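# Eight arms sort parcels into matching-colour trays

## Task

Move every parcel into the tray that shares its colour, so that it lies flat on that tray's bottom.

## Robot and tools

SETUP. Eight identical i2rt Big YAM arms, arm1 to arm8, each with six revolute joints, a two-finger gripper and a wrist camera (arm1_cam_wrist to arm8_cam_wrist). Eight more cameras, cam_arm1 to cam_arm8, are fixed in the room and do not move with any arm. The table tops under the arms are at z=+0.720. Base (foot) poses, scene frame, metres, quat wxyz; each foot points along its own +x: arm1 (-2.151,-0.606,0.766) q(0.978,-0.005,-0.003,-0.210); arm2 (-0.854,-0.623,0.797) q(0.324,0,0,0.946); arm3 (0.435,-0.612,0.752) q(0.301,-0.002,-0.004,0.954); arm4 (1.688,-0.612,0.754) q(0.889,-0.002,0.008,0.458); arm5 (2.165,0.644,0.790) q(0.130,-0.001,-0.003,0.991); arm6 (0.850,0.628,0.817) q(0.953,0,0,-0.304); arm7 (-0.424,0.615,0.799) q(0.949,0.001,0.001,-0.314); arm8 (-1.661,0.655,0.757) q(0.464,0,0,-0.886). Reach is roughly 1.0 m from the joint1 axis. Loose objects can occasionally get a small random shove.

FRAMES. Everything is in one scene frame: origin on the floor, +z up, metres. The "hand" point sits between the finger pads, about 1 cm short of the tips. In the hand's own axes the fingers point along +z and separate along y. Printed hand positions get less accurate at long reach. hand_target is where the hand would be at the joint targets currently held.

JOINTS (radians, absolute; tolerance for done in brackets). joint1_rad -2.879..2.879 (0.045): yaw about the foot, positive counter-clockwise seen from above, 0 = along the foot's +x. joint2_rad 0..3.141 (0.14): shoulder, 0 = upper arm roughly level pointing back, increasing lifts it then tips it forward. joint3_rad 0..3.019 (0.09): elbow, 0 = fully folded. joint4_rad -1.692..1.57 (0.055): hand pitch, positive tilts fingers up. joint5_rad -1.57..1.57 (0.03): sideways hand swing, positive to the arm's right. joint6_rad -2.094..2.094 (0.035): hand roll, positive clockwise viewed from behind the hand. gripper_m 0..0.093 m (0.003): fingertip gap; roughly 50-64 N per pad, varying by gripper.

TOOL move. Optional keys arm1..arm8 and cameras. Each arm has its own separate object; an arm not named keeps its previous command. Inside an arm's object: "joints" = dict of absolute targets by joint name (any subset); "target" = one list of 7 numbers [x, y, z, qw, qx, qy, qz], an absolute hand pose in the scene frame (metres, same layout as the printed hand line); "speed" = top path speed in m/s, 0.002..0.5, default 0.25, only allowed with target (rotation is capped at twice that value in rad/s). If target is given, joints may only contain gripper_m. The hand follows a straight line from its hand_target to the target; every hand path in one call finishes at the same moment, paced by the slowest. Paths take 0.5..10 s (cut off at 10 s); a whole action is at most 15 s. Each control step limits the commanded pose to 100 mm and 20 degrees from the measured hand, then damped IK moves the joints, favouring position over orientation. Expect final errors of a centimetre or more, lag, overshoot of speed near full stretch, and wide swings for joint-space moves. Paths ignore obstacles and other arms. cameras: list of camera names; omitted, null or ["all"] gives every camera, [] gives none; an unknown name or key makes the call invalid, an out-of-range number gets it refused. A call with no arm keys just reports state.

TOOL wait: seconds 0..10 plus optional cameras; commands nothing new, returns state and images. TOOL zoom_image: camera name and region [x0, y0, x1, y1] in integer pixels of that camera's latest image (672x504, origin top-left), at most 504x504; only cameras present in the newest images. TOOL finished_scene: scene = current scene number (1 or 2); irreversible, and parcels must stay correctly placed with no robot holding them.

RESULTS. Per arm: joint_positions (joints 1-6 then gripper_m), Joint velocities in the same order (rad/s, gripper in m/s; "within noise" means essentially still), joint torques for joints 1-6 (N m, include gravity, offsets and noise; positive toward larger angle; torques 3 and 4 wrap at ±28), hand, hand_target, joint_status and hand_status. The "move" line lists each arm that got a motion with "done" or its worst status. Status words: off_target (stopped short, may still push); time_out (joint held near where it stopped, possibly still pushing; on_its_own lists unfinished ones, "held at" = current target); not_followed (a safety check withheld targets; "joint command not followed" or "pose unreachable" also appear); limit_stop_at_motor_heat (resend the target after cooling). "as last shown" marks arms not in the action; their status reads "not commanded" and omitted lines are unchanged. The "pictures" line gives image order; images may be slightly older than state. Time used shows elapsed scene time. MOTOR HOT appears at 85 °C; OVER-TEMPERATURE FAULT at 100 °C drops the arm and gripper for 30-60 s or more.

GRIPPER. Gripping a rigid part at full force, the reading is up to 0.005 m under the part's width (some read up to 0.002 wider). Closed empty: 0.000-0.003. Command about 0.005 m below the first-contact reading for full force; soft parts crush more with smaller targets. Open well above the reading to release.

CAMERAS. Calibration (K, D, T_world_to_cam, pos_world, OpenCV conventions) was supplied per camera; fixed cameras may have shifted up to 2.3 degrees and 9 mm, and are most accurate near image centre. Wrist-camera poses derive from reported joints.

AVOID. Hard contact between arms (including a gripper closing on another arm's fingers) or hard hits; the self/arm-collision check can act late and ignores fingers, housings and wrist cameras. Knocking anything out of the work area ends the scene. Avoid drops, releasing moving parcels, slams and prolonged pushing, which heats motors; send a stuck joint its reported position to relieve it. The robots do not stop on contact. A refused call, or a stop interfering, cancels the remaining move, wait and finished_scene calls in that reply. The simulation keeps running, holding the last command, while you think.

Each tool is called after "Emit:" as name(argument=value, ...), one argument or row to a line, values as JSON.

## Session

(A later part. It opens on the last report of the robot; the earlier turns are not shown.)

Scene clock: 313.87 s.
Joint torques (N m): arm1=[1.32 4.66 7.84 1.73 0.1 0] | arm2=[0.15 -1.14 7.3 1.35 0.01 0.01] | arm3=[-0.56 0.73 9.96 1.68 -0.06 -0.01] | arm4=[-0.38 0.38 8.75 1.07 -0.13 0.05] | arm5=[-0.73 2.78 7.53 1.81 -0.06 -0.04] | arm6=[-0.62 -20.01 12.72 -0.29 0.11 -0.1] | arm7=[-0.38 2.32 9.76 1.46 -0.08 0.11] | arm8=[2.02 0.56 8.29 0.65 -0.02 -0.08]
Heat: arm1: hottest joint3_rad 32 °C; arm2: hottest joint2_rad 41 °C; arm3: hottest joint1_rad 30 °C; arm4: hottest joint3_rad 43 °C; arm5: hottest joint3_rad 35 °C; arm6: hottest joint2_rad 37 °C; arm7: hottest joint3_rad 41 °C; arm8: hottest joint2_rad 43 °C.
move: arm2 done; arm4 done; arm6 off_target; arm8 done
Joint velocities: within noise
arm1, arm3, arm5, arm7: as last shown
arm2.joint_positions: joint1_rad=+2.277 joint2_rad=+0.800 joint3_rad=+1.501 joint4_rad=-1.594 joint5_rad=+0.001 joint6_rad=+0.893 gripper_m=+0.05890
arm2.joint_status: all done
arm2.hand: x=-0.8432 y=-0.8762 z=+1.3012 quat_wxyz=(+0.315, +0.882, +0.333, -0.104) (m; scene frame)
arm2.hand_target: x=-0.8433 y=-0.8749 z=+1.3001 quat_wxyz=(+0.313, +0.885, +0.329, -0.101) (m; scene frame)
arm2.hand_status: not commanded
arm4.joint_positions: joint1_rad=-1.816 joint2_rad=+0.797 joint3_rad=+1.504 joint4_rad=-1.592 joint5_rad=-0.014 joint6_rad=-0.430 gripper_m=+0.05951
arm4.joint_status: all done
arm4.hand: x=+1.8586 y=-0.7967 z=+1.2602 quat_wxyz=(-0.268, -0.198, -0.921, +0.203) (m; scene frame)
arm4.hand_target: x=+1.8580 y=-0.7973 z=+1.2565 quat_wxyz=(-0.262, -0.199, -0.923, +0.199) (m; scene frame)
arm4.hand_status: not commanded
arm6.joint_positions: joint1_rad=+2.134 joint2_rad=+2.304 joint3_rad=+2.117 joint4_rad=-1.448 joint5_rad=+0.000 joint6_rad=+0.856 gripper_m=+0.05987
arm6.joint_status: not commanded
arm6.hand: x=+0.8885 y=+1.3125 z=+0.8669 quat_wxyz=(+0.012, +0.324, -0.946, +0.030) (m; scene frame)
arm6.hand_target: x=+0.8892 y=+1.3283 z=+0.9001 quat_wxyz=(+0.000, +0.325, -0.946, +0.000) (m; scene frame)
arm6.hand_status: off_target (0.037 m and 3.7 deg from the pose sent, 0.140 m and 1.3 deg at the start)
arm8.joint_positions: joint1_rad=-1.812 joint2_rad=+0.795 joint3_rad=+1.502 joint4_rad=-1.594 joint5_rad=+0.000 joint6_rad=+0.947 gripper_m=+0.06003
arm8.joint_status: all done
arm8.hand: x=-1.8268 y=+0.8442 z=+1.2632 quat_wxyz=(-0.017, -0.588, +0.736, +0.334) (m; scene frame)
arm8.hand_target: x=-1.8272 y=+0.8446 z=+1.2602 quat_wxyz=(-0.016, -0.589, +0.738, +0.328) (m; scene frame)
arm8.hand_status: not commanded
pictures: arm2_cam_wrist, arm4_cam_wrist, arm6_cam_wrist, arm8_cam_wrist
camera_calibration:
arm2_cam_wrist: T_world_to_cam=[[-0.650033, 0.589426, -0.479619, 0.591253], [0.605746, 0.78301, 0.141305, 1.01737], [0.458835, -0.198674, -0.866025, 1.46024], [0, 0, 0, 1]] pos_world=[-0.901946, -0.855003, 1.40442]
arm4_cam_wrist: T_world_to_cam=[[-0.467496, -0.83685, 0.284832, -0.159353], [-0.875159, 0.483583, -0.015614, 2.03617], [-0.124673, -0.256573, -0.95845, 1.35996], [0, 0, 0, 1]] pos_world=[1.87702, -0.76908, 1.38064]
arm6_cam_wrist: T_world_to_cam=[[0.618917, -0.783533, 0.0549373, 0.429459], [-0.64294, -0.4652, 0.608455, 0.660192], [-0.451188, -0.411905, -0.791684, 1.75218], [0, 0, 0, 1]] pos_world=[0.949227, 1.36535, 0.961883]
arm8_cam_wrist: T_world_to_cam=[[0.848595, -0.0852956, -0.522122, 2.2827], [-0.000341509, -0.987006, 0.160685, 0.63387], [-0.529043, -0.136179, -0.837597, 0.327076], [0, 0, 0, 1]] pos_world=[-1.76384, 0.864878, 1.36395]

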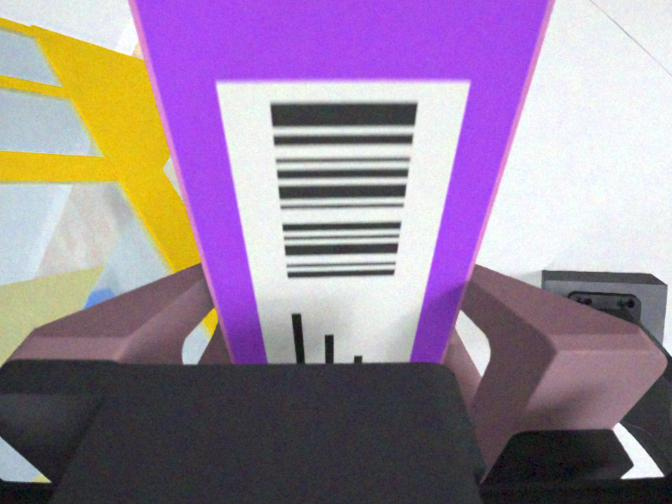

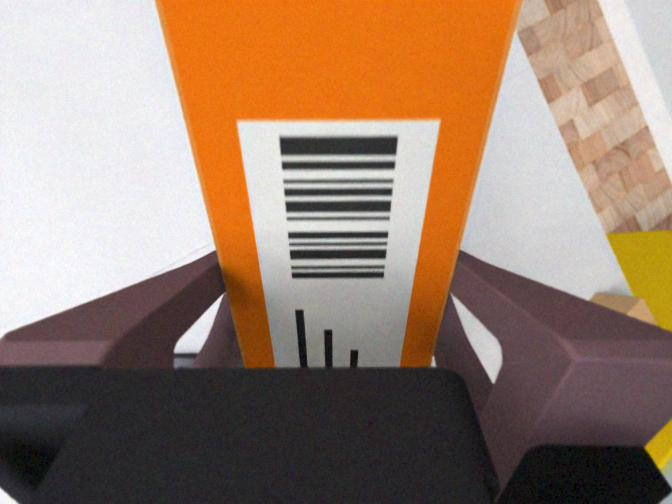

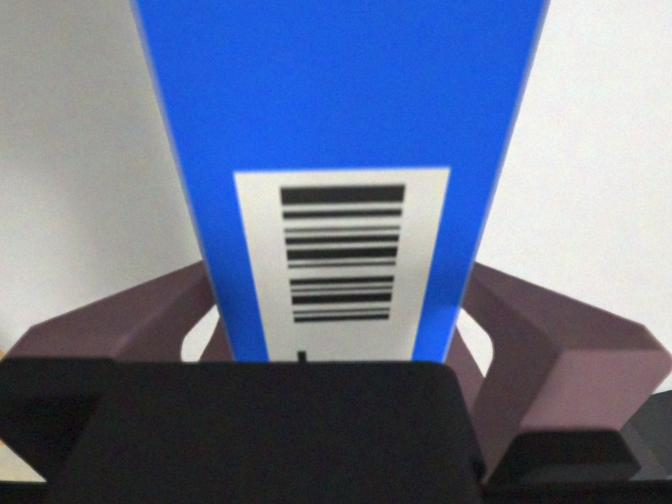

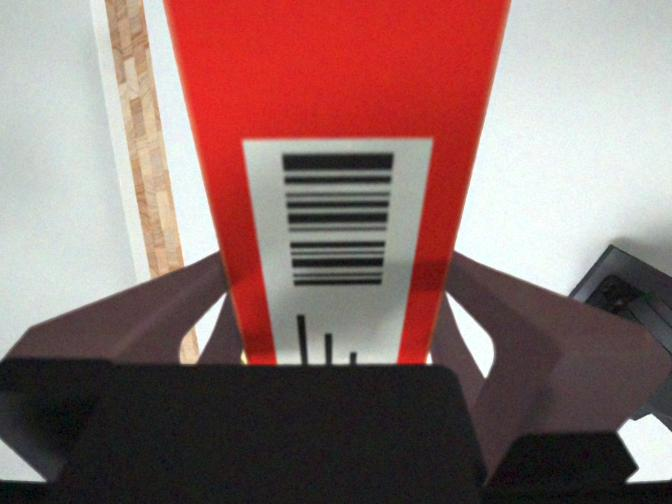

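Emit:
move(
  arm8={"joints":{"joint1_rad":0.396,"joint6_rad":-0.209}},
  arm2={"joints":{"joint1_rad":-1.428,"joint6_rad":-0.524}},
  arm4={"joints":{"joint1_rad":1.899,"joint6_rad":-0.297}},
  arm6={"joints":{"joint2_rad":0.8,"joint3_rad":1.5,"joint4_rad":-1.6}},
  cameras=[],
)

Emit:
move(
  arm8={"target":[-1.8,0.0,0.93,0,0.7071,0.7071,0],"speed":0.4},
  arm2={"target":[-0.5,0.0,0.93,0,-0.7071,0.7071,0],"speed":0.4},
  arm4={"target":[1.05,-0.42,0.93,0,1,0,0],"speed":0.4},
  arm6={"joints":{"joint1_rad":-1.304,"joint6_rad":-0.349}},
  cameras=["cam_arm1","cam_arm2","cam_arm4","cam_arm7"],
)

Scene clock: 333.13 s.
Joint torques (N m): arm1=[1.55 4.54 7.88 1.69 0.11 0.01] | arm2=[-0.32 -2.14 7.68 1.35 -0.09 -0.18] | arm3=[-0.67 0.73 9.95 1.69 -0.06 0] | arm4=[1.26 -0.26 9.06 1.06 -0.13 0.12] | arm5=[-1.14 3.25 7.5 1.8 -0.08 -0.05] | arm6=[-0.56 0.38 8.16 0.92 0.09 -0.15] | arm7=[-0.38 2.26 9.83 1.47 -0.08 0.1] | arm8=[2.08 0.03 8.36 0.7 -0.08 -0.09]
Heat: arm1: hottest joint3_rad 32 °C; arm2: hottest joint2_rad 37 °C; arm3: hottest joint1_rad 30 °C; arm4: hottest joint3_rad 41 °C; arm5: hottest joint3_rad 35 °C; arm6: hottest joint2_rad 39 °C; arm7: hottest joint3_rad 41 °C; arm8: hottest joint2_rad 37 °C.
move: arm2 done; arm4 done; arm6 done; arm8 done
Joint velocities: within noise
arm1.joint_positions: joint1_rad=-0.028 joint2_rad=+0.521 joint3_rad=+1.431 joint4_rad=-1.508 joint5_rad=+0.032 joint6_rad=-0.133 gripper_m=+0.09396
arm1.joint_status: not commanded
arm1.hand: x=-2.0073 y=-0.6778 z=+1.3083 quat_wxyz=(-0.446, -0.145, -0.870, +0.152) (m; scene frame)
arm1.hand_target: x=-2.0101 y=-0.6764 z=+1.3161 quat_wxyz=(-0.454, -0.145, -0.865, +0.155) (m; scene frame)
arm1.hand_status: not commanded
arm2.joint_positions: joint1_rad=-1.421 joint2_rad=+0.809 joint3_rad=+1.496 joint4_rad=-1.594 joint5_rad=+0.001 joint6_rad=-0.510 gripper_m=+0.05905
arm2.joint_status: all done
arm2.hand: x=-0.7280 y=-0.4000 z=+1.2977 quat_wxyz=(-0.314, +0.668, -0.669, -0.089) (m; scene frame)
arm2.hand_target: x=-0.7291 y=-0.4050 z=+1.3005 quat_wxyz=(-0.318, +0.670, -0.666, -0.087) (m; scene frame)
arm2.hand_status: not commanded
arm3.joint_positions: joint1_rad=+0.084 joint2_rad=+0.623 joint3_rad=+1.443 joint4_rad=-1.225 joint5_rad=+0.214 joint6_rad=-0.288 gripper_m=+0.09396
arm3.joint_status: not commanded
arm3.hand: x=+0.2458 y=-0.4641 z=+1.3420 quat_wxyz=(-0.302, +0.818, -0.155, -0.465) (m; scene frame)
arm3.hand_target: x=+0.2487 y=-0.4659 z=+1.3553 quat_wxyz=(-0.306, +0.809, -0.155, -0.477) (m; scene frame)
arm3.hand_status: not commanded
arm4.joint_positions: joint1_rad=+1.883 joint2_rad=+0.805 joint3_rad=+1.501 joint4_rad=-1.592 joint5_rad=-0.015 joint6_rad=-0.305 gripper_m=+0.05951
arm4.joint_status: all done
arm4.hand: x=+1.4498 y=-0.5316 z=+1.2588 quat_wxyz=(-0.088, +0.942, +0.000, -0.323) (m; scene frame)
arm4.hand_target: x=+1.4518 y=-0.5366 z=+1.2587 quat_wxyz=(-0.084, +0.943, +0.003, -0.323) (m; scene frame)
arm4.hand_status: not commanded
arm5.joint_positions: joint1_rad=-0.422 joint2_rad=+0.625 joint3_rad=+1.427 joint4_rad=-1.371 joint5_rad=+0.120 joint6_rad=-0.097 gripper_m=+0.09396
arm5.joint_status: not commanded
arm5.hand: x=+2.0004 y=+0.7998 z=+1.3402 quat_wxyz=(-0.234, +0.830, -0.279, -0.422) (m; scene frame)
arm5.hand_target: x=+2.0022 y=+0.7982 z=+1.3527 quat_wxyz=(-0.238, +0.823, -0.277, -0.434) (m; scene frame)
arm5.hand_status: not commanded
arm6.joint_positions: joint1_rad=+2.134 joint2_rad=+0.799 joint3_rad=+1.494 joint4_rad=-1.595 joint5_rad=+0.000 joint6_rad=+0.856 gripper_m=+0.05986
arm6.joint_status: all done
arm6.hand: x=+0.8649 y=+0.8806 z=+1.3182 quat_wxyz=(-0.124, +0.306, -0.893, -0.305) (m; scene frame)
arm6.hand_target: x=+0.8648 y=+0.8795 z=+1.3202 quat_wxyz=(-0.124, +0.307, -0.893, -0.305) (m; scene frame)
arm6.hand_status: not commanded
arm7.joint_positions: joint1_rad=-0.146 joint2_rad=+0.496 joint3_rad=+1.379 joint4_rad=-1.460 joint5_rad=-0.022 joint6_rad=+0.046 gripper_m=+0.09396
arm7.joint_status: not commanded
arm7.hand: x=-0.3012 y=+0.4957 z=+1.3304 quat_wxyz=(-0.447, -0.351, -0.807, +0.162) (m; scene frame)
arm7.hand_target: x=-0.3031 y=+0.4977 z=+1.3404 quat_wxyz=(-0.457, -0.348, -0.801, +0.166) (m; scene frame)
arm7.hand_status: not commanded
arm8.joint_positions: joint1_rad=+0.389 joint2_rad=+0.798 joint3_rad=+1.502 joint4_rad=-1.594 joint5_rad=+0.000 joint6_rad=-0.201 gripper_m=+0.06001
arm8.joint_status: all done
arm8.hand: x=-1.7157 y=+0.4099 z=+1.2631 quat_wxyz=(-0.182, -0.672, -0.661, +0.280) (m; scene frame)
arm8.hand_target: x=-1.7141 y=+0.4097 z=+1.2606 quat_wxyz=(-0.179, -0.668, -0.667, +0.276) (m; scene frame)
arm8.hand_status: not commanded
pictures: none
No camera images: "cameras" was empty.

Scene clock: 336.23 s.
Joint torques (N m): arm1=[1.32 4.78 7.88 1.78 0.11 0.01] | arm2=[-0.15 -26.23 12.37 0.05 -0.04 -0.12] | arm3=[-0.62 0.79 9.98 1.72 -0.06 0] | arm4=[1.73 -17.67 15.46 -0.28 -0.03 0.11] | arm5=[-0.73 3.31 7.53 1.73 -0.07 -0.07] | arm6=[-1.26 -0.03 8.2 0.94 0.01 -0.16] | arm7=[-0.32 2.55 9.78 1.43 -0.07 0.11] | arm8=[2.67 -21.36 14.5 -0.61 -0.08 -0.11]
Heat: arm1: hottest joint3_rad 32 °C; arm2: hottest joint2_rad 37 °C; arm3: hottest joint1_rad 30 °C; arm4: hottest joint3_rad 42 °C; arm5: hottest joint3_rad 35 °C; arm6: hottest joint2_rad 38 °C; arm7: hottest joint3_rad 41 °C; arm8: hottest joint2_rad 37 °C.
move: arm2 off_target; arm4 off_target; arm6 done; arm8 off_target
Joint velocities: within noise
arm1, arm3, arm5, arm7: as last shown
arm2.joint_positions: joint1_rad=-1.421 joint2_rad=+2.329 joint3_rad=+2.349 joint4_rad=-1.621 joint5_rad=+0.001 joint6_rad=-0.510 gripper_m=+0.05903
arm2.joint_status: not commanded
arm2.hand: x=-0.5083 y=-0.0076 z=+0.9180 quat_wxyz=(+0.014, +0.707, -0.708, +0.004) (m; scene frame)
arm2.hand_target: x=-0.5004 y=-0.0006 z=+0.9301 quat_wxyz=(-0.001, +0.707, -0.707, +0.000) (m; scene frame)
arm2.hand_status: off_target (0.016 m and 1.7 deg from the pose sent, 0.589 m and 38.1 deg at the start)
arm4.joint_positions: joint1_rad=+1.890 joint2_rad=+2.131 joint3_rad=+2.103 joint4_rad=-1.584 joint5_rad=+0.010 joint6_rad=-0.293 gripper_m=+0.05951
arm4.joint_status: not commanded
arm4.hand: x=+1.0671 y=-0.4152 z=+0.9179 quat_wxyz=(+0.006, +1.000, -0.003, +0.015) (m; scene frame)
arm4.hand_target: x=+1.0511 y=-0.4205 z=+0.9300 quat_wxyz=(+0.000, +1.000, +0.000, -0.001) (m; scene frame)
arm4.hand_status: off_target (0.021 m and 1.9 deg from the pose sent, 0.530 m and 39.1 deg at the start)
arm6.joint_positions: joint1_rad=-1.295 joint2_rad=+0.804 joint3_rad=+1.494 joint4_rad=-1.595 joint5_rad=+0.000 joint6_rad=-0.340 gripper_m=+0.06004
arm6.joint_status: all done
arm6.hand: x=+0.7647 y=+0.3889 z=+1.3173 quat_wxyz=(-0.140, -0.669, -0.668, +0.295) (m; scene frame)
arm6.hand_target: x=+0.7634 y=+0.3922 z=+1.3202 quat_wxyz=(-0.139, -0.668, -0.667, +0.299) (m; scene frame)
arm6.hand_status: not commanded
arm8.joint_positions: joint1_rad=+0.390 joint2_rad=+2.141 joint3_rad=+2.124 joint4_rad=-1.584 joint5_rad=+0.000 joint6_rad=-0.201 gripper_m=+0.06001
arm8.joint_status: not commanded
arm8.hand: x=-1.8024 y=+0.0129 z=+0.9186 quat_wxyz=(+0.008, -0.712, -0.702, -0.012) (m; scene frame)
arm8.hand_target: x=-1.7998 y=+0.0008 z=+0.9301 quat_wxyz=(+0.000, -0.707, -0.707, +0.000) (m; scene frame)
arm8.hand_status: off_target (0.017 m and 1.9 deg from the pose sent, 0.535 m and 39.1 deg at the start)
pictures: cam_arm1, cam_arm2, cam_arm4, cam_arm7

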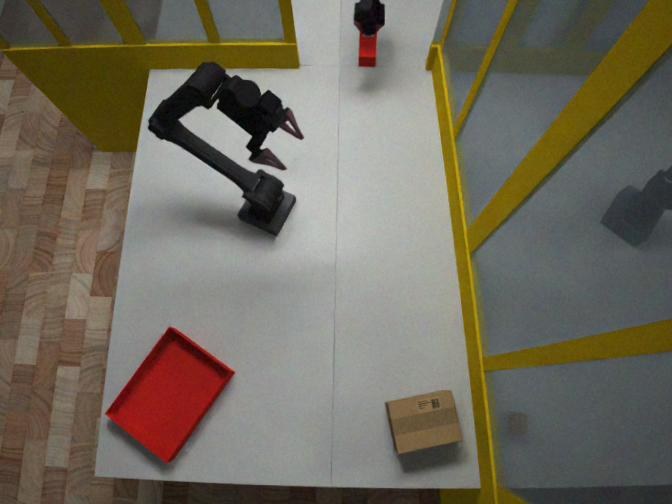

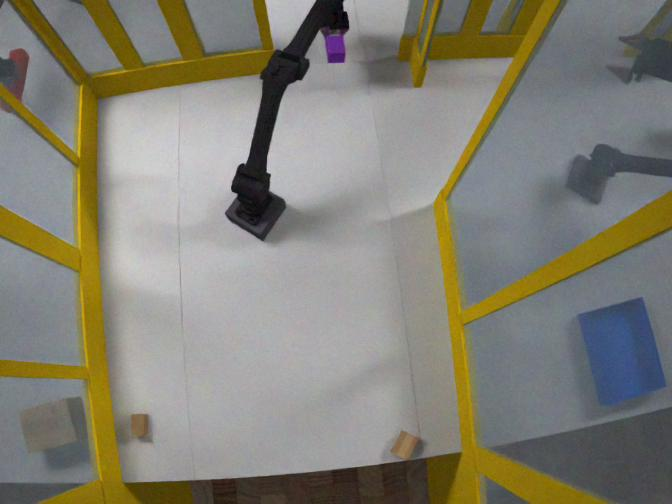

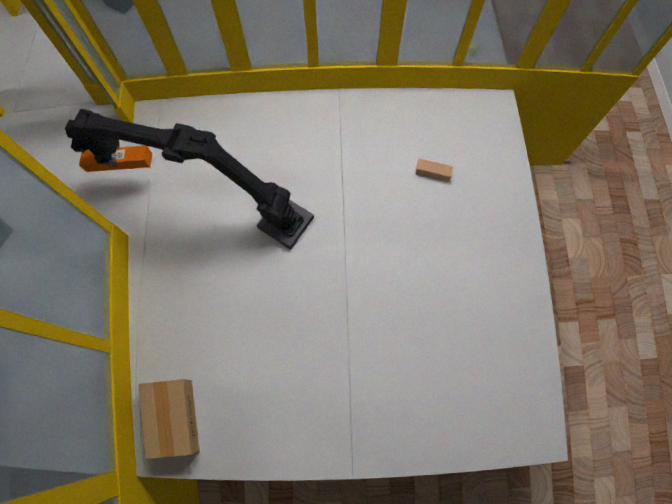

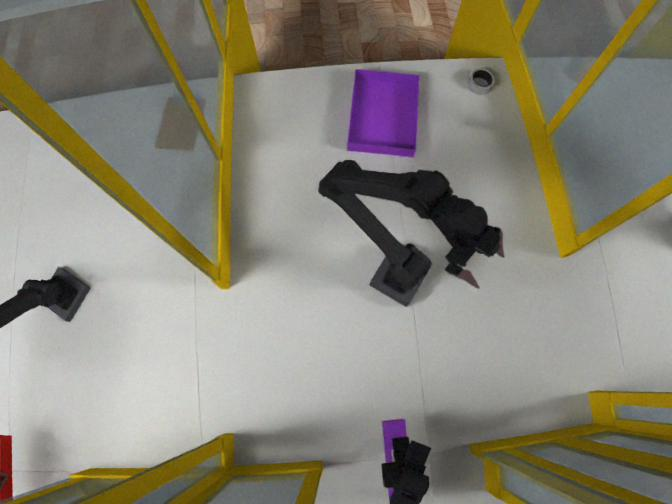

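Emit:
move(
  arm8={"target":[-1.8,0.0,0.772,0,0.7071,0.7071,0],"speed":0.2},
  arm2={"target":[-0.5,0.0,0.772,0,-0.7071,0.7071,0],"speed":0.2},
  arm4={"target":[1.05,-0.42,0.772,0,1,0,0],"speed":0.2},
  arm6={"target":[0.62,0.0,0.93,0,0.7071,0.7071,0],"speed":0.4},
  arm1={"joints":{"joint1_rad":1.468,"joint2_rad":0.8,"joint3_rad":1.5,"joint4_rad":-1.6,"joint5_rad":0,"joint6_rad":-0.524,"gripper_m":0.093}},
  arm3={"joints":{"joint1_rad":-1.253,"joint2_rad":0.8,"joint3_rad":1.5,"joint4_rad":-1.6,"joint5_rad":0,"joint6_rad":-0.297,"gripper_m":0.093}},
  arm7={"joints":{"joint1_rad":-1.055,"joint2_rad":0.8,"joint3_rad":1.5,"joint4_rad":-1.6,"joint5_rad":0,"joint6_rad":-0.122,"gripper_m":0.093}},
  cameras=["arm8_cam_wrist"],
)

Scene clock: 353.20 s.
Joint torques (N m): arm1=[2.08 -0.15 9.76 0.84 0 -0.06] | arm2=[-0.21 -27.05 7.98 0.94 -0.04 -0.13] | arm3=[-1.61 -3.31 11.3 0.7 -0.26 -0.11] | arm4=[1.44 -18.26 9.63 0.75 -0.01 0.09] | arm5=[-1.2 3.14 7.49 1.69 -0.1 -0.04] | arm6=[-1.2 -17.03 12.97 -0.28 0 -0.18] | arm7=[-1.08 -1.61 12.25 0.64 -0.02 0.04] | arm8=[2.67 -21.36 9.17 0.27 -0.08 -0.1]
Heat: arm1: hottest joint3_rad 33 °C; arm2: hottest joint2_rad 38 °C; arm3: hottest joint1_rad 30 °C; arm4: hottest joint3_rad 47 °C; arm5: hottest joint3_rad 35 °C; arm6: hottest joint2_rad 36 °C; arm7: hottest joint3_rad 41 °C; arm8: hottest joint2_rad 40 °C.
move: arm1 done; arm2 done; arm3 done; arm4 off_target; arm6 off_target; arm7 done; arm8 off_target
Joint velocities: within noise
arm1.joint_positions: joint1_rad=+1.456 joint2_rad=+0.799 joint3_rad=+1.475 joint4_rad=-1.587 joint5_rad=+0.001 joint6_rad=-0.517 gripper_m=+0.09314
arm1.joint_status: all done
arm1.hand: x=-2.0216 y=-0.3825 z=+1.2584 quat_wxyz=(-0.312, +0.663, -0.676, -0.078) (m; scene frame)
arm1.hand_target: x=-2.0262 y=-0.3837 z=+1.2671 quat_wxyz=(-0.316, +0.669, -0.668, -0.080) (m; scene frame)
arm1.hand_status: not commanded
arm2.joint_positions: joint1_rad=-1.421 joint2_rad=+2.413 joint3_rad=+2.126 joint4_rad=-1.293 joint5_rad=+0.001 joint6_rad=-0.510 gripper_m=+0.05904
arm2.joint_status: not commanded
arm2.hand: x=-0.5045 y=-0.0007 z=+0.7760 quat_wxyz=(+0.004, +0.707, -0.708, +0.001) (m; scene frame)
arm2.hand_target: x=-0.5000 y=+0.0000 z=+0.7722 quat_wxyz=(+0.000, +0.707, -0.707, +0.000) (m; scene frame)
arm2.hand_status: done (0.006 m and 0.5 deg from the pose sent, 0.146 m and 1.7 deg at the start)
arm3.joint_positions: joint1_rad=-1.240 joint2_rad=+0.811 joint3_rad=+1.467 joint4_rad=-1.590 joint5_rad=+0.004 joint6_rad=-0.288 gripper_m=+0.09306
arm3.joint_status: all done
arm3.hand: x=+0.5051 y=-0.3659 z=+1.2405 quat_wxyz=(-0.279, +0.674, -0.668, -0.149) (m; scene frame)
arm3.hand_target: x=+0.5055 y=-0.3740 z=+1.2565 quat_wxyz=(-0.294, +0.669, -0.665, -0.155) (m; scene frame)
arm3.hand_status: not commanded
arm4.joint_positions: joint1_rad=+1.890 joint2_rad=+2.215 joint3_rad=+1.890 joint4_rad=-1.248 joint5_rad=+0.011 joint6_rad=-0.293 gripper_m=+0.05951
arm4.joint_status: not commanded
arm4.hand: x=+1.0531 y=-0.4126 z=+0.7840 quat_wxyz=(+0.000, +1.000, -0.003, -0.004) (m; scene frame)
arm4.hand_target: x=+1.0503 y=-0.4201 z=+0.7722 quat_wxyz=(+0.000, +1.000, +0.000, +0.000) (m; scene frame)
arm4.hand_status: off_target (0.014 m and 0.6 deg from the pose sent, 0.147 m and 1.9 deg at the start)
arm5: as last shown
arm6.joint_positions: joint1_rad=-1.296 joint2_rad=+2.157 joint3_rad=+1.974 joint4_rad=-1.432 joint5_rad=+0.000 joint6_rad=-0.341 gripper_m=+0.06002
arm6.joint_status: not commanded
arm6.hand: x=+0.6305 y=+0.0139 z=+0.9102 quat_wxyz=(+0.010, -0.707, -0.706, -0.020) (m; scene frame)
arm6.hand_target: x=+0.6203 y=+0.0012 z=+0.9301 quat_wxyz=(+0.000, -0.707, -0.707, +0.001) (m; scene frame)
arm6.hand_status: off_target (0.026 m and 2.6 deg from the pose sent, 0.568 m and 38.1 deg at the start)
arm7.joint_positions: joint1_rad=-1.046 joint2_rad=+0.800 joint3_rad=+1.464 joint4_rad=-1.589 joint5_rad=-0.001 joint6_rad=-0.114 gripper_m=+0.09308
arm7.joint_status: all done
arm7.hand: x=-0.4530 y=+0.3598 z=+1.2871 quat_wxyz=(-0.197, -0.671, -0.671, +0.247) (m; scene frame)
arm7.hand_target: x=-0.4551 y=+0.3637 z=+1.3014 quat_wxyz=(-0.201, -0.669, -0.667, +0.259) (m; scene frame)
arm7.hand_status: not commanded
arm8.joint_positions: joint1_rad=+0.390 joint2_rad=+2.219 joint3_rad=+1.901 joint4_rad=-1.246 joint5_rad=+0.000 joint6_rad=-0.201 gripper_m=+0.06001
arm8.joint_status: not commanded
arm8.hand: x=-1.8048 y=+0.0021 z=+0.7840 quat_wxyz=(-0.002, -0.712, -0.702, +0.003) (m; scene frame)
arm8.hand_target: x=-1.8000 y=+0.0002 z=+0.7721 quat_wxyz=(+0.000, -0.707, -0.707, +0.000) (m; scene frame)
arm8.hand_status: off_target (0.013 m and 0.9 deg from the pose sent, 0.147 m and 1.9 deg at the start)
pictures: arm8_cam_wrist
camera_calibration:
arm8_cam_wrist: T_world_to_cam=[[-0.999753, 0.0201622, -0.00936438, -1.79598], [0.01086, 0.810502, 0.585635, -0.436957], [0.0193975, 0.585389, -0.810521, 0.789796], [0, 0, 0, 1]] pos_world=[-1.80611, -0.0719725, 0.879225]

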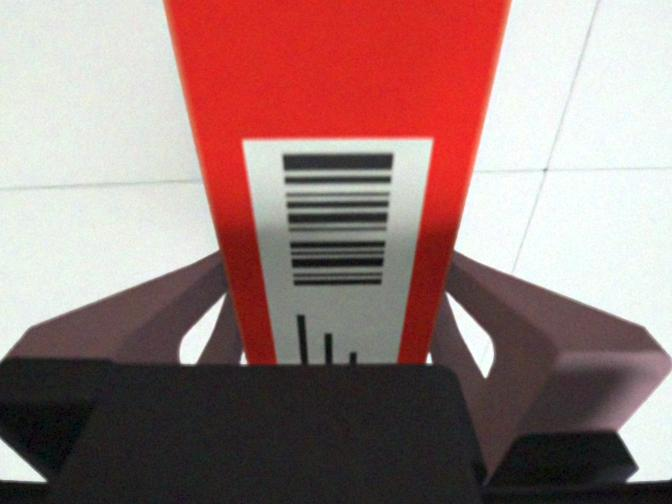

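Emit:
move(
  arm8={"target":[-1.8,0.0,0.746,0,0.7071,0.7071,0],"speed":0.1},
  arm2={"target":[-0.5,0.0,0.753,0,-0.7071,0.7071,0],"speed":0.1},
  arm4={"target":[1.05,-0.42,0.746,0,1,0,0],"speed":0.1},
  arm6={"target":[0.62,0.0,0.778,0,0.7071,0.7071,0],"speed":0.2},
  cameras=["cam_arm1","cam_arm7"],
)

Scene clock: 361.23 s.
Joint torques (N m): arm1=[2.32 0.15 9.7 0.73 0 -0.03] | arm2=[-0.21 -26.64 7.68 0.96 -0.05 -0.13] | arm3=[-1.61 -3.14 11.3 0.69 -0.26 -0.11] | arm4=[1.38 -17.96 9.25 0.81 -0.02 0.09] | arm5=[-1.03 3.25 7.54 1.85 -0.11 -0.07] | arm6=[-1.26 -18.02 8.29 0.53 -0.01 -0.18] | arm7=[-1.08 -1.38 12.25 0.65 -0.02 0.03] | arm8=[2.37 -20.72 8.8 0.31 -0.08 -0.08]
Heat: arm1: hottest joint3_rad 34 °C; arm2: hottest joint2_rad 40 °C; arm3: hottest joint1_rad 30 °C; arm4: hottest joint3_rad 46 °C; arm5: hottest joint3_rad 35 °C; arm6: hottest joint3_rad 37 °C; arm7: hottest joint3_rad 42 °C; arm8: hottest joint2_rad 40 °C.
move: arm2 done; arm4 off_target; arm6 off_target; arm8 off_target
Joint velocities: within noise
arm1, arm3, arm5, arm7: as last shown
arm2.joint_positions: joint1_rad=-1.421 joint2_rad=+2.427 joint3_rad=+2.114 joint4_rad=-1.259 joint5_rad=+0.001 joint6_rad=-0.510 gripper_m=+0.05904
arm2.joint_status: not commanded
arm2.hand: x=-0.5035 y=+0.0011 z=+0.7621 quat_wxyz=(+0.000, +0.707, -0.708, +0.000) (m; scene frame)
arm2.hand_target: x=-0.5002 y=-0.0002 z=+0.7530 quat_wxyz=(+0.000, +0.707, -0.707, +0.000) (m; scene frame)
arm2.hand_status: done (0.010 m and 0.1 deg from the pose sent, 0.023 m and 0.5 deg at the start)
arm4.joint_positions: joint1_rad=+1.890 joint2_rad=+2.237 joint3_rad=+1.869 joint4_rad=-1.196 joint5_rad=+0.011 joint6_rad=-0.293 gripper_m=+0.05951
arm4.joint_status: not commanded
arm4.hand: x=+1.0510 y=-0.4123 z=+0.7621 quat_wxyz=(-0.001, +1.000, -0.004, -0.007) (m; scene frame)
arm4.hand_target: x=+1.0503 y=-0.4201 z=+0.7464 quat_wxyz=(+0.000, +1.000, +0.000, +0.000) (m; scene frame)
arm4.hand_status: off_target (0.018 m and 0.9 deg from the pose sent, 0.039 m and 0.6 deg at the start)
arm6.joint_positions: joint1_rad=-1.296 joint2_rad=+2.298 joint3_rad=+1.843 joint4_rad=-1.143 joint5_rad=+0.000 joint6_rad=-0.342 gripper_m=+0.06002
arm6.joint_status: not commanded
arm6.hand: x=+0.6277 y=+0.0061 z=+0.7720 quat_wxyz=(+0.006, -0.707, -0.707, -0.012) (m; scene frame)
arm6.hand_target: x=+0.6199 y=+0.0002 z=+0.7781 quat_wxyz=(+0.000, -0.707, -0.707, +0.000) (m; scene frame)
arm6.hand_status: off_target (0.012 m and 1.5 deg from the pose sent, 0.134 m and 2.6 deg at the start)
arm8.joint_positions: joint1_rad=+0.390 joint2_rad=+2.241 joint3_rad=+1.879 joint4_rad=-1.196 joint5_rad=+0.000 joint6_rad=-0.201 gripper_m=+0.06001
arm8.joint_status: not commanded
arm8.hand: x=-1.8051 y=+0.0003 z=+0.7619 quat_wxyz=(-0.004, -0.712, -0.702, +0.006) (m; scene frame)
arm8.hand_target: x=-1.8000 y=+0.0004 z=+0.7462 quat_wxyz=(+0.000, -0.707, -0.707, +0.000) (m; scene frame)
arm8.hand_status: off_target (0.017 m and 1.1 deg from the pose sent, 0.038 m and 0.9 deg at the start)
pictures: cam_arm1, cam_arm7

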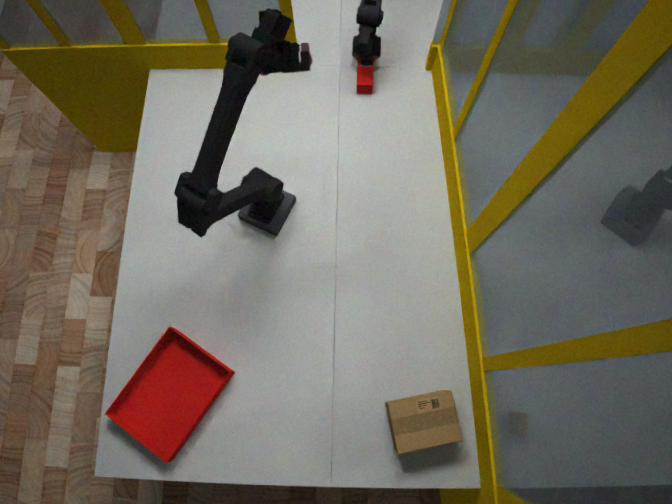

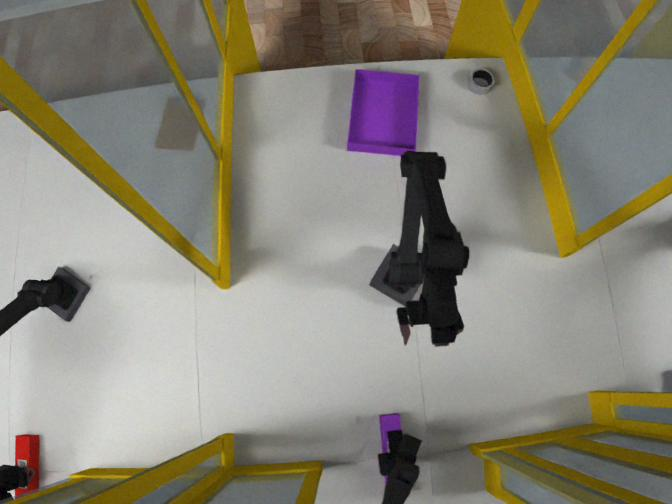

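Emit:
move(
  arm8={"target":[-1.8,0.0,0.738,0,0.7071,0.7071,0],"speed":0.1},
  arm2={"target":[-0.5,0.0,0.746,0,-0.7071,0.7071,0],"speed":0.1},
  arm4={"target":[1.05,-0.42,0.739,0,1,0,0],"speed":0.1},
  arm6={"target":[0.62,0.0,0.765,0,0.7071,0.7071,0],"speed":0.1},
  cameras=[],
)

Scene clock: 370.90 s.
Joint torques (N m): arm1=[2.14 -0.03 9.73 0.77 0.03 -0.03] | arm2=[-0.15 -26.4 7.56 0.96 -0.05 -0.12] | arm3=[-1.67 -3.14 11.29 0.69 -0.28 -0.12] | arm4=[1.38 -17.67 8.73 0.85 -0.01 0.08] | arm5=[-0.62 3.31 7.58 1.77 -0.07 -0.06] | arm6=[-1.32 -16.97 7.79 0.58 -0.02 -0.18] | arm7=[-1.2 -1.44 12.26 0.64 -0.01 0.04] | arm8=[2.61 -20.84 8.58 0.4 -0.09 -0.11]
Heat: arm1: hottest joint3_rad 34 °C; arm2: hottest joint2_rad 41 °C; arm3: hottest joint3_rad 31 °C; arm4: hottest joint3_rad 44 °C; arm5: hottest joint3_rad 35 °C; arm6: hottest joint3_rad 36 °C; arm7: hottest joint3_rad 43 °C; arm8: hottest joint2_rad 38 °C.
move: arm2 off_target; arm4 off_target; arm6 done; arm8 off_target
Joint velocities: within noise
arm1, arm3, arm5, arm7: as last shown
arm2.joint_positions: joint1_rad=-1.421 joint2_rad=+2.431 joint3_rad=+2.111 joint4_rad=-1.246 joint5_rad=+0.001 joint6_rad=-0.510 gripper_m=+0.05904
arm2.joint_status: not commanded
arm2.hand: x=-0.5031 y=+0.0019 z=+0.7576 quat_wxyz=(-0.002, +0.707, -0.708, -0.001) (m; scene frame)
arm2.hand_target: x=-0.5002 y=-0.0002 z=+0.7462 quat_wxyz=(+0.000, +0.707, -0.707, +0.000) (m; scene frame)
arm2.hand_status: off_target (0.012 m and 0.3 deg from the pose sent, 0.017 m and 0.1 deg at the start)
arm4.joint_positions: joint1_rad=+1.890 joint2_rad=+2.239 joint3_rad=+1.869 joint4_rad=-1.185 joint5_rad=+0.011 joint6_rad=-0.293 gripper_m=+0.05951
arm4.joint_status: not commanded
arm4.hand: x=+1.0486 y=-0.4116 z=+0.7607 quat_wxyz=(-0.002, +1.000, -0.004, -0.012) (m; scene frame)
arm4.hand_target: x=+1.0506 y=-0.4201 z=+0.7393 quat_wxyz=(+0.000, +1.000, +0.000, +0.000) (m; scene frame)
arm4.hand_status: off_target (0.023 m and 1.4 deg from the pose sent, 0.024 m and 0.9 deg at the start)
arm6.joint_positions: joint1_rad=-1.296 joint2_rad=+2.300 joint3_rad=+1.843 joint4_rad=-1.120 joint5_rad=+0.000 joint6_rad=-0.342 gripper_m=+0.06002
arm6.joint_status: not commanded
arm6.hand: x=+0.6259 y=+0.0010 z=+0.7707 quat_wxyz=(+0.001, -0.707, -0.707, -0.002) (m; scene frame)
arm6.hand_target: x=+0.6199 y=+0.0001 z=+0.7651 quat_wxyz=(+0.000, -0.707, -0.707, +0.000) (m; scene frame)
arm6.hand_status: done (0.008 m and 0.3 deg from the pose sent, 0.012 m and 1.5 deg at the start)
arm8.joint_positions: joint1_rad=+0.391 joint2_rad=+2.245 joint3_rad=+1.874 joint4_rad=-1.182 joint5_rad=+0.000 joint6_rad=-0.201 gripper_m=+0.06001
arm8.joint_status: not commanded
arm8.hand: x=-1.8051 y=-0.0007 z=+0.7577 quat_wxyz=(-0.005, -0.712, -0.702, +0.008) (m; scene frame)
arm8.hand_target: x=-1.7998 y=+0.0006 z=+0.7382 quat_wxyz=(+0.000, -0.707, -0.707, +0.000) (m; scene frame)
arm8.hand_status: off_target (0.020 m and 1.3 deg from the pose sent, 0.024 m and 1.1 deg at the start)
pictures: none
No camera images: "cameras" was empty.

Emit:
move(
  arm4={"target":[1.05,-0.42,0.73,0,1,0,0],"speed":0.1},
  arm6={"target":[0.62,0.0,0.75,0,0.7071,0.7071,0],"speed":0.1},
  cameras=["cam_arm6","cam_arm4","cam_arm8","cam_arm7"],
)

Emit:
zoom_image(
  camera="cam_arm4",
  region=[60, 90, 180, 190],
)

Emit:
zoom_image(
  camera="cam_arm6",
  region=[280, 380, 400, 480],
)

Scene clock: 382.33 s.
Joint torques (N m): arm1=[2.49 -0.09 9.73 0.77 -0.01 -0.04] | arm2=[-0.15 -26.4 7.57 0.98 -0.05 -0.13] | arm3=[-1.55 -3.25 11.33 0.72 -0.26 -0.12] | arm4=[1.38 -17.03 8.32 1.35 -0.02 0.08] | arm5=[-1.26 2.78 7.49 1.78 -0.08 -0.08] | arm6=[-1.26 -16.67 7.45 0.54 -0.01 -0.18] | arm7=[-1.2 -1.55 12.26 0.59 -0.01 0.03] | arm8=[2.43 -20.72 8.61 0.42 -0.11 -0.11]
Heat: arm1: hottest joint3_rad 35 °C; arm2: hottest joint2_rad 42 °C; arm3: hottest joint3_rad 31 °C; arm4: hottest joint3_rad 43 °C; arm5: hottest joint3_rad 35 °C; arm6: hottest joint2_rad 37 °C; arm7: hottest joint3_rad 44 °C; arm8: hottest joint2_rad 38 °C.
move: arm4 off_target; arm6 off_target
Joint velocities: within noise
arm1, arm2, arm3, arm5, arm7, arm8: as last shown
arm4.joint_positions: joint1_rad=+1.890 joint2_rad=+2.239 joint3_rad=+1.865 joint4_rad=-1.179 joint5_rad=+0.011 joint6_rad=-0.293 gripper_m=+0.05951
arm4.joint_status: not commanded
arm4.hand: x=+1.0486 y=-0.4115 z=+0.7594 quat_wxyz=(-0.003, +1.000, -0.004, -0.013) (m; scene frame)
arm4.hand_target: x=+1.0511 y=-0.4202 z=+0.7307 quat_wxyz=(+0.000, +1.000, +0.000, +0.000) (m; scene frame)
arm4.hand_status: off_target (0.031 m and 1.5 deg from the pose sent, 0.032 m and 1.4 deg at the start)
arm6.joint_positions: joint1_rad=-1.296 joint2_rad=+2.315 joint3_rad=+1.840 joint4_rad=-1.093 joint5_rad=+0.000 joint6_rad=-0.342 gripper_m=+0.06002
arm6.joint_status: not commanded
arm6.hand: x=+0.6250 y=-0.0016 z=+0.7600 quat_wxyz=(-0.001, -0.707, -0.707, +0.002) (m; scene frame)
arm6.hand_target: x=+0.6200 y=+0.0003 z=+0.7500 quat_wxyz=(+0.000, -0.707, -0.707, +0.000) (m; scene frame)
arm6.hand_status: off_target (0.011 m and 0.2 deg from the pose sent, 0.021 m and 0.3 deg at the start)
pictures: cam_arm4, cam_arm6, cam_arm7, cam_arm8

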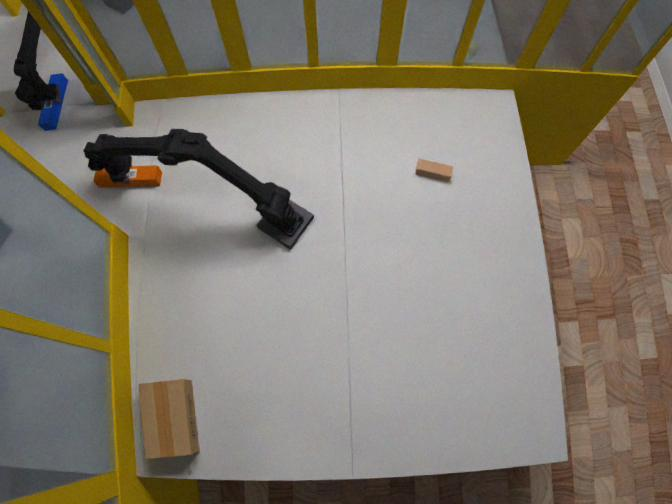

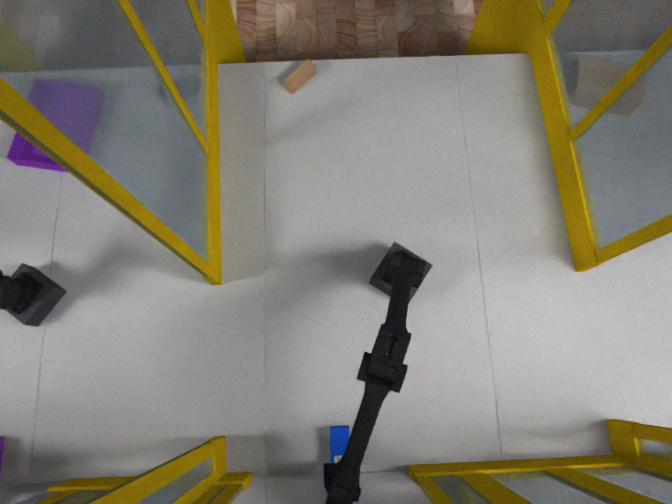

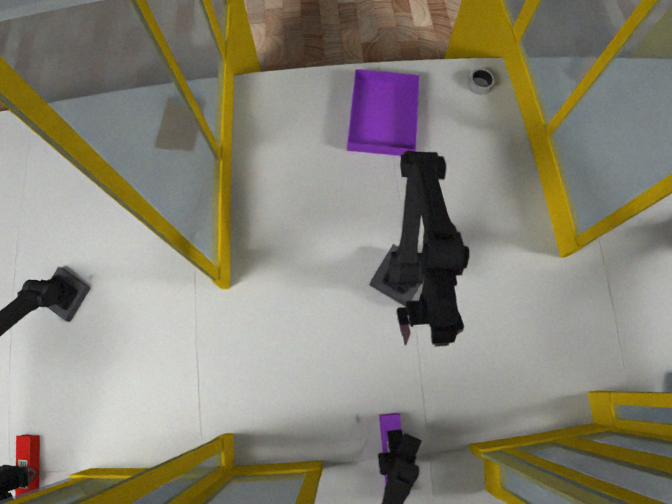

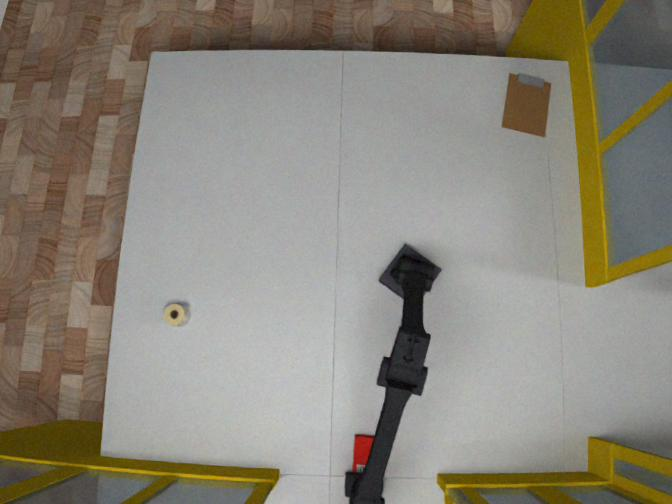

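Scaled by 4.200.

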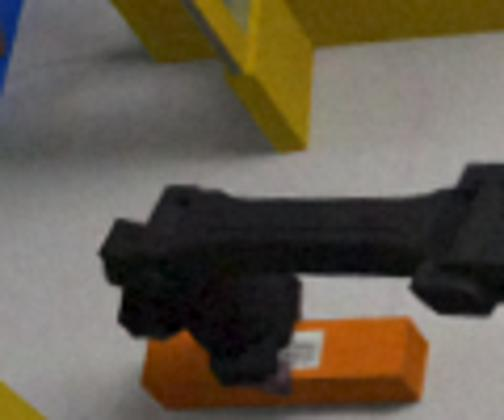

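Scaled by 4.200.

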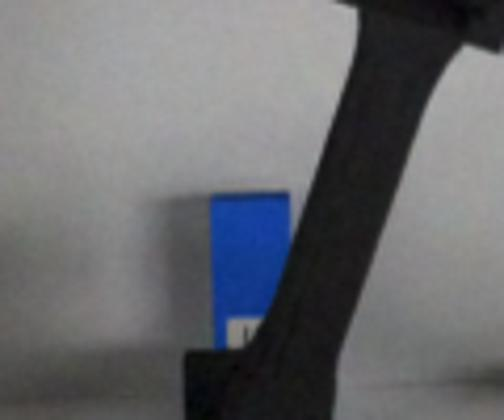

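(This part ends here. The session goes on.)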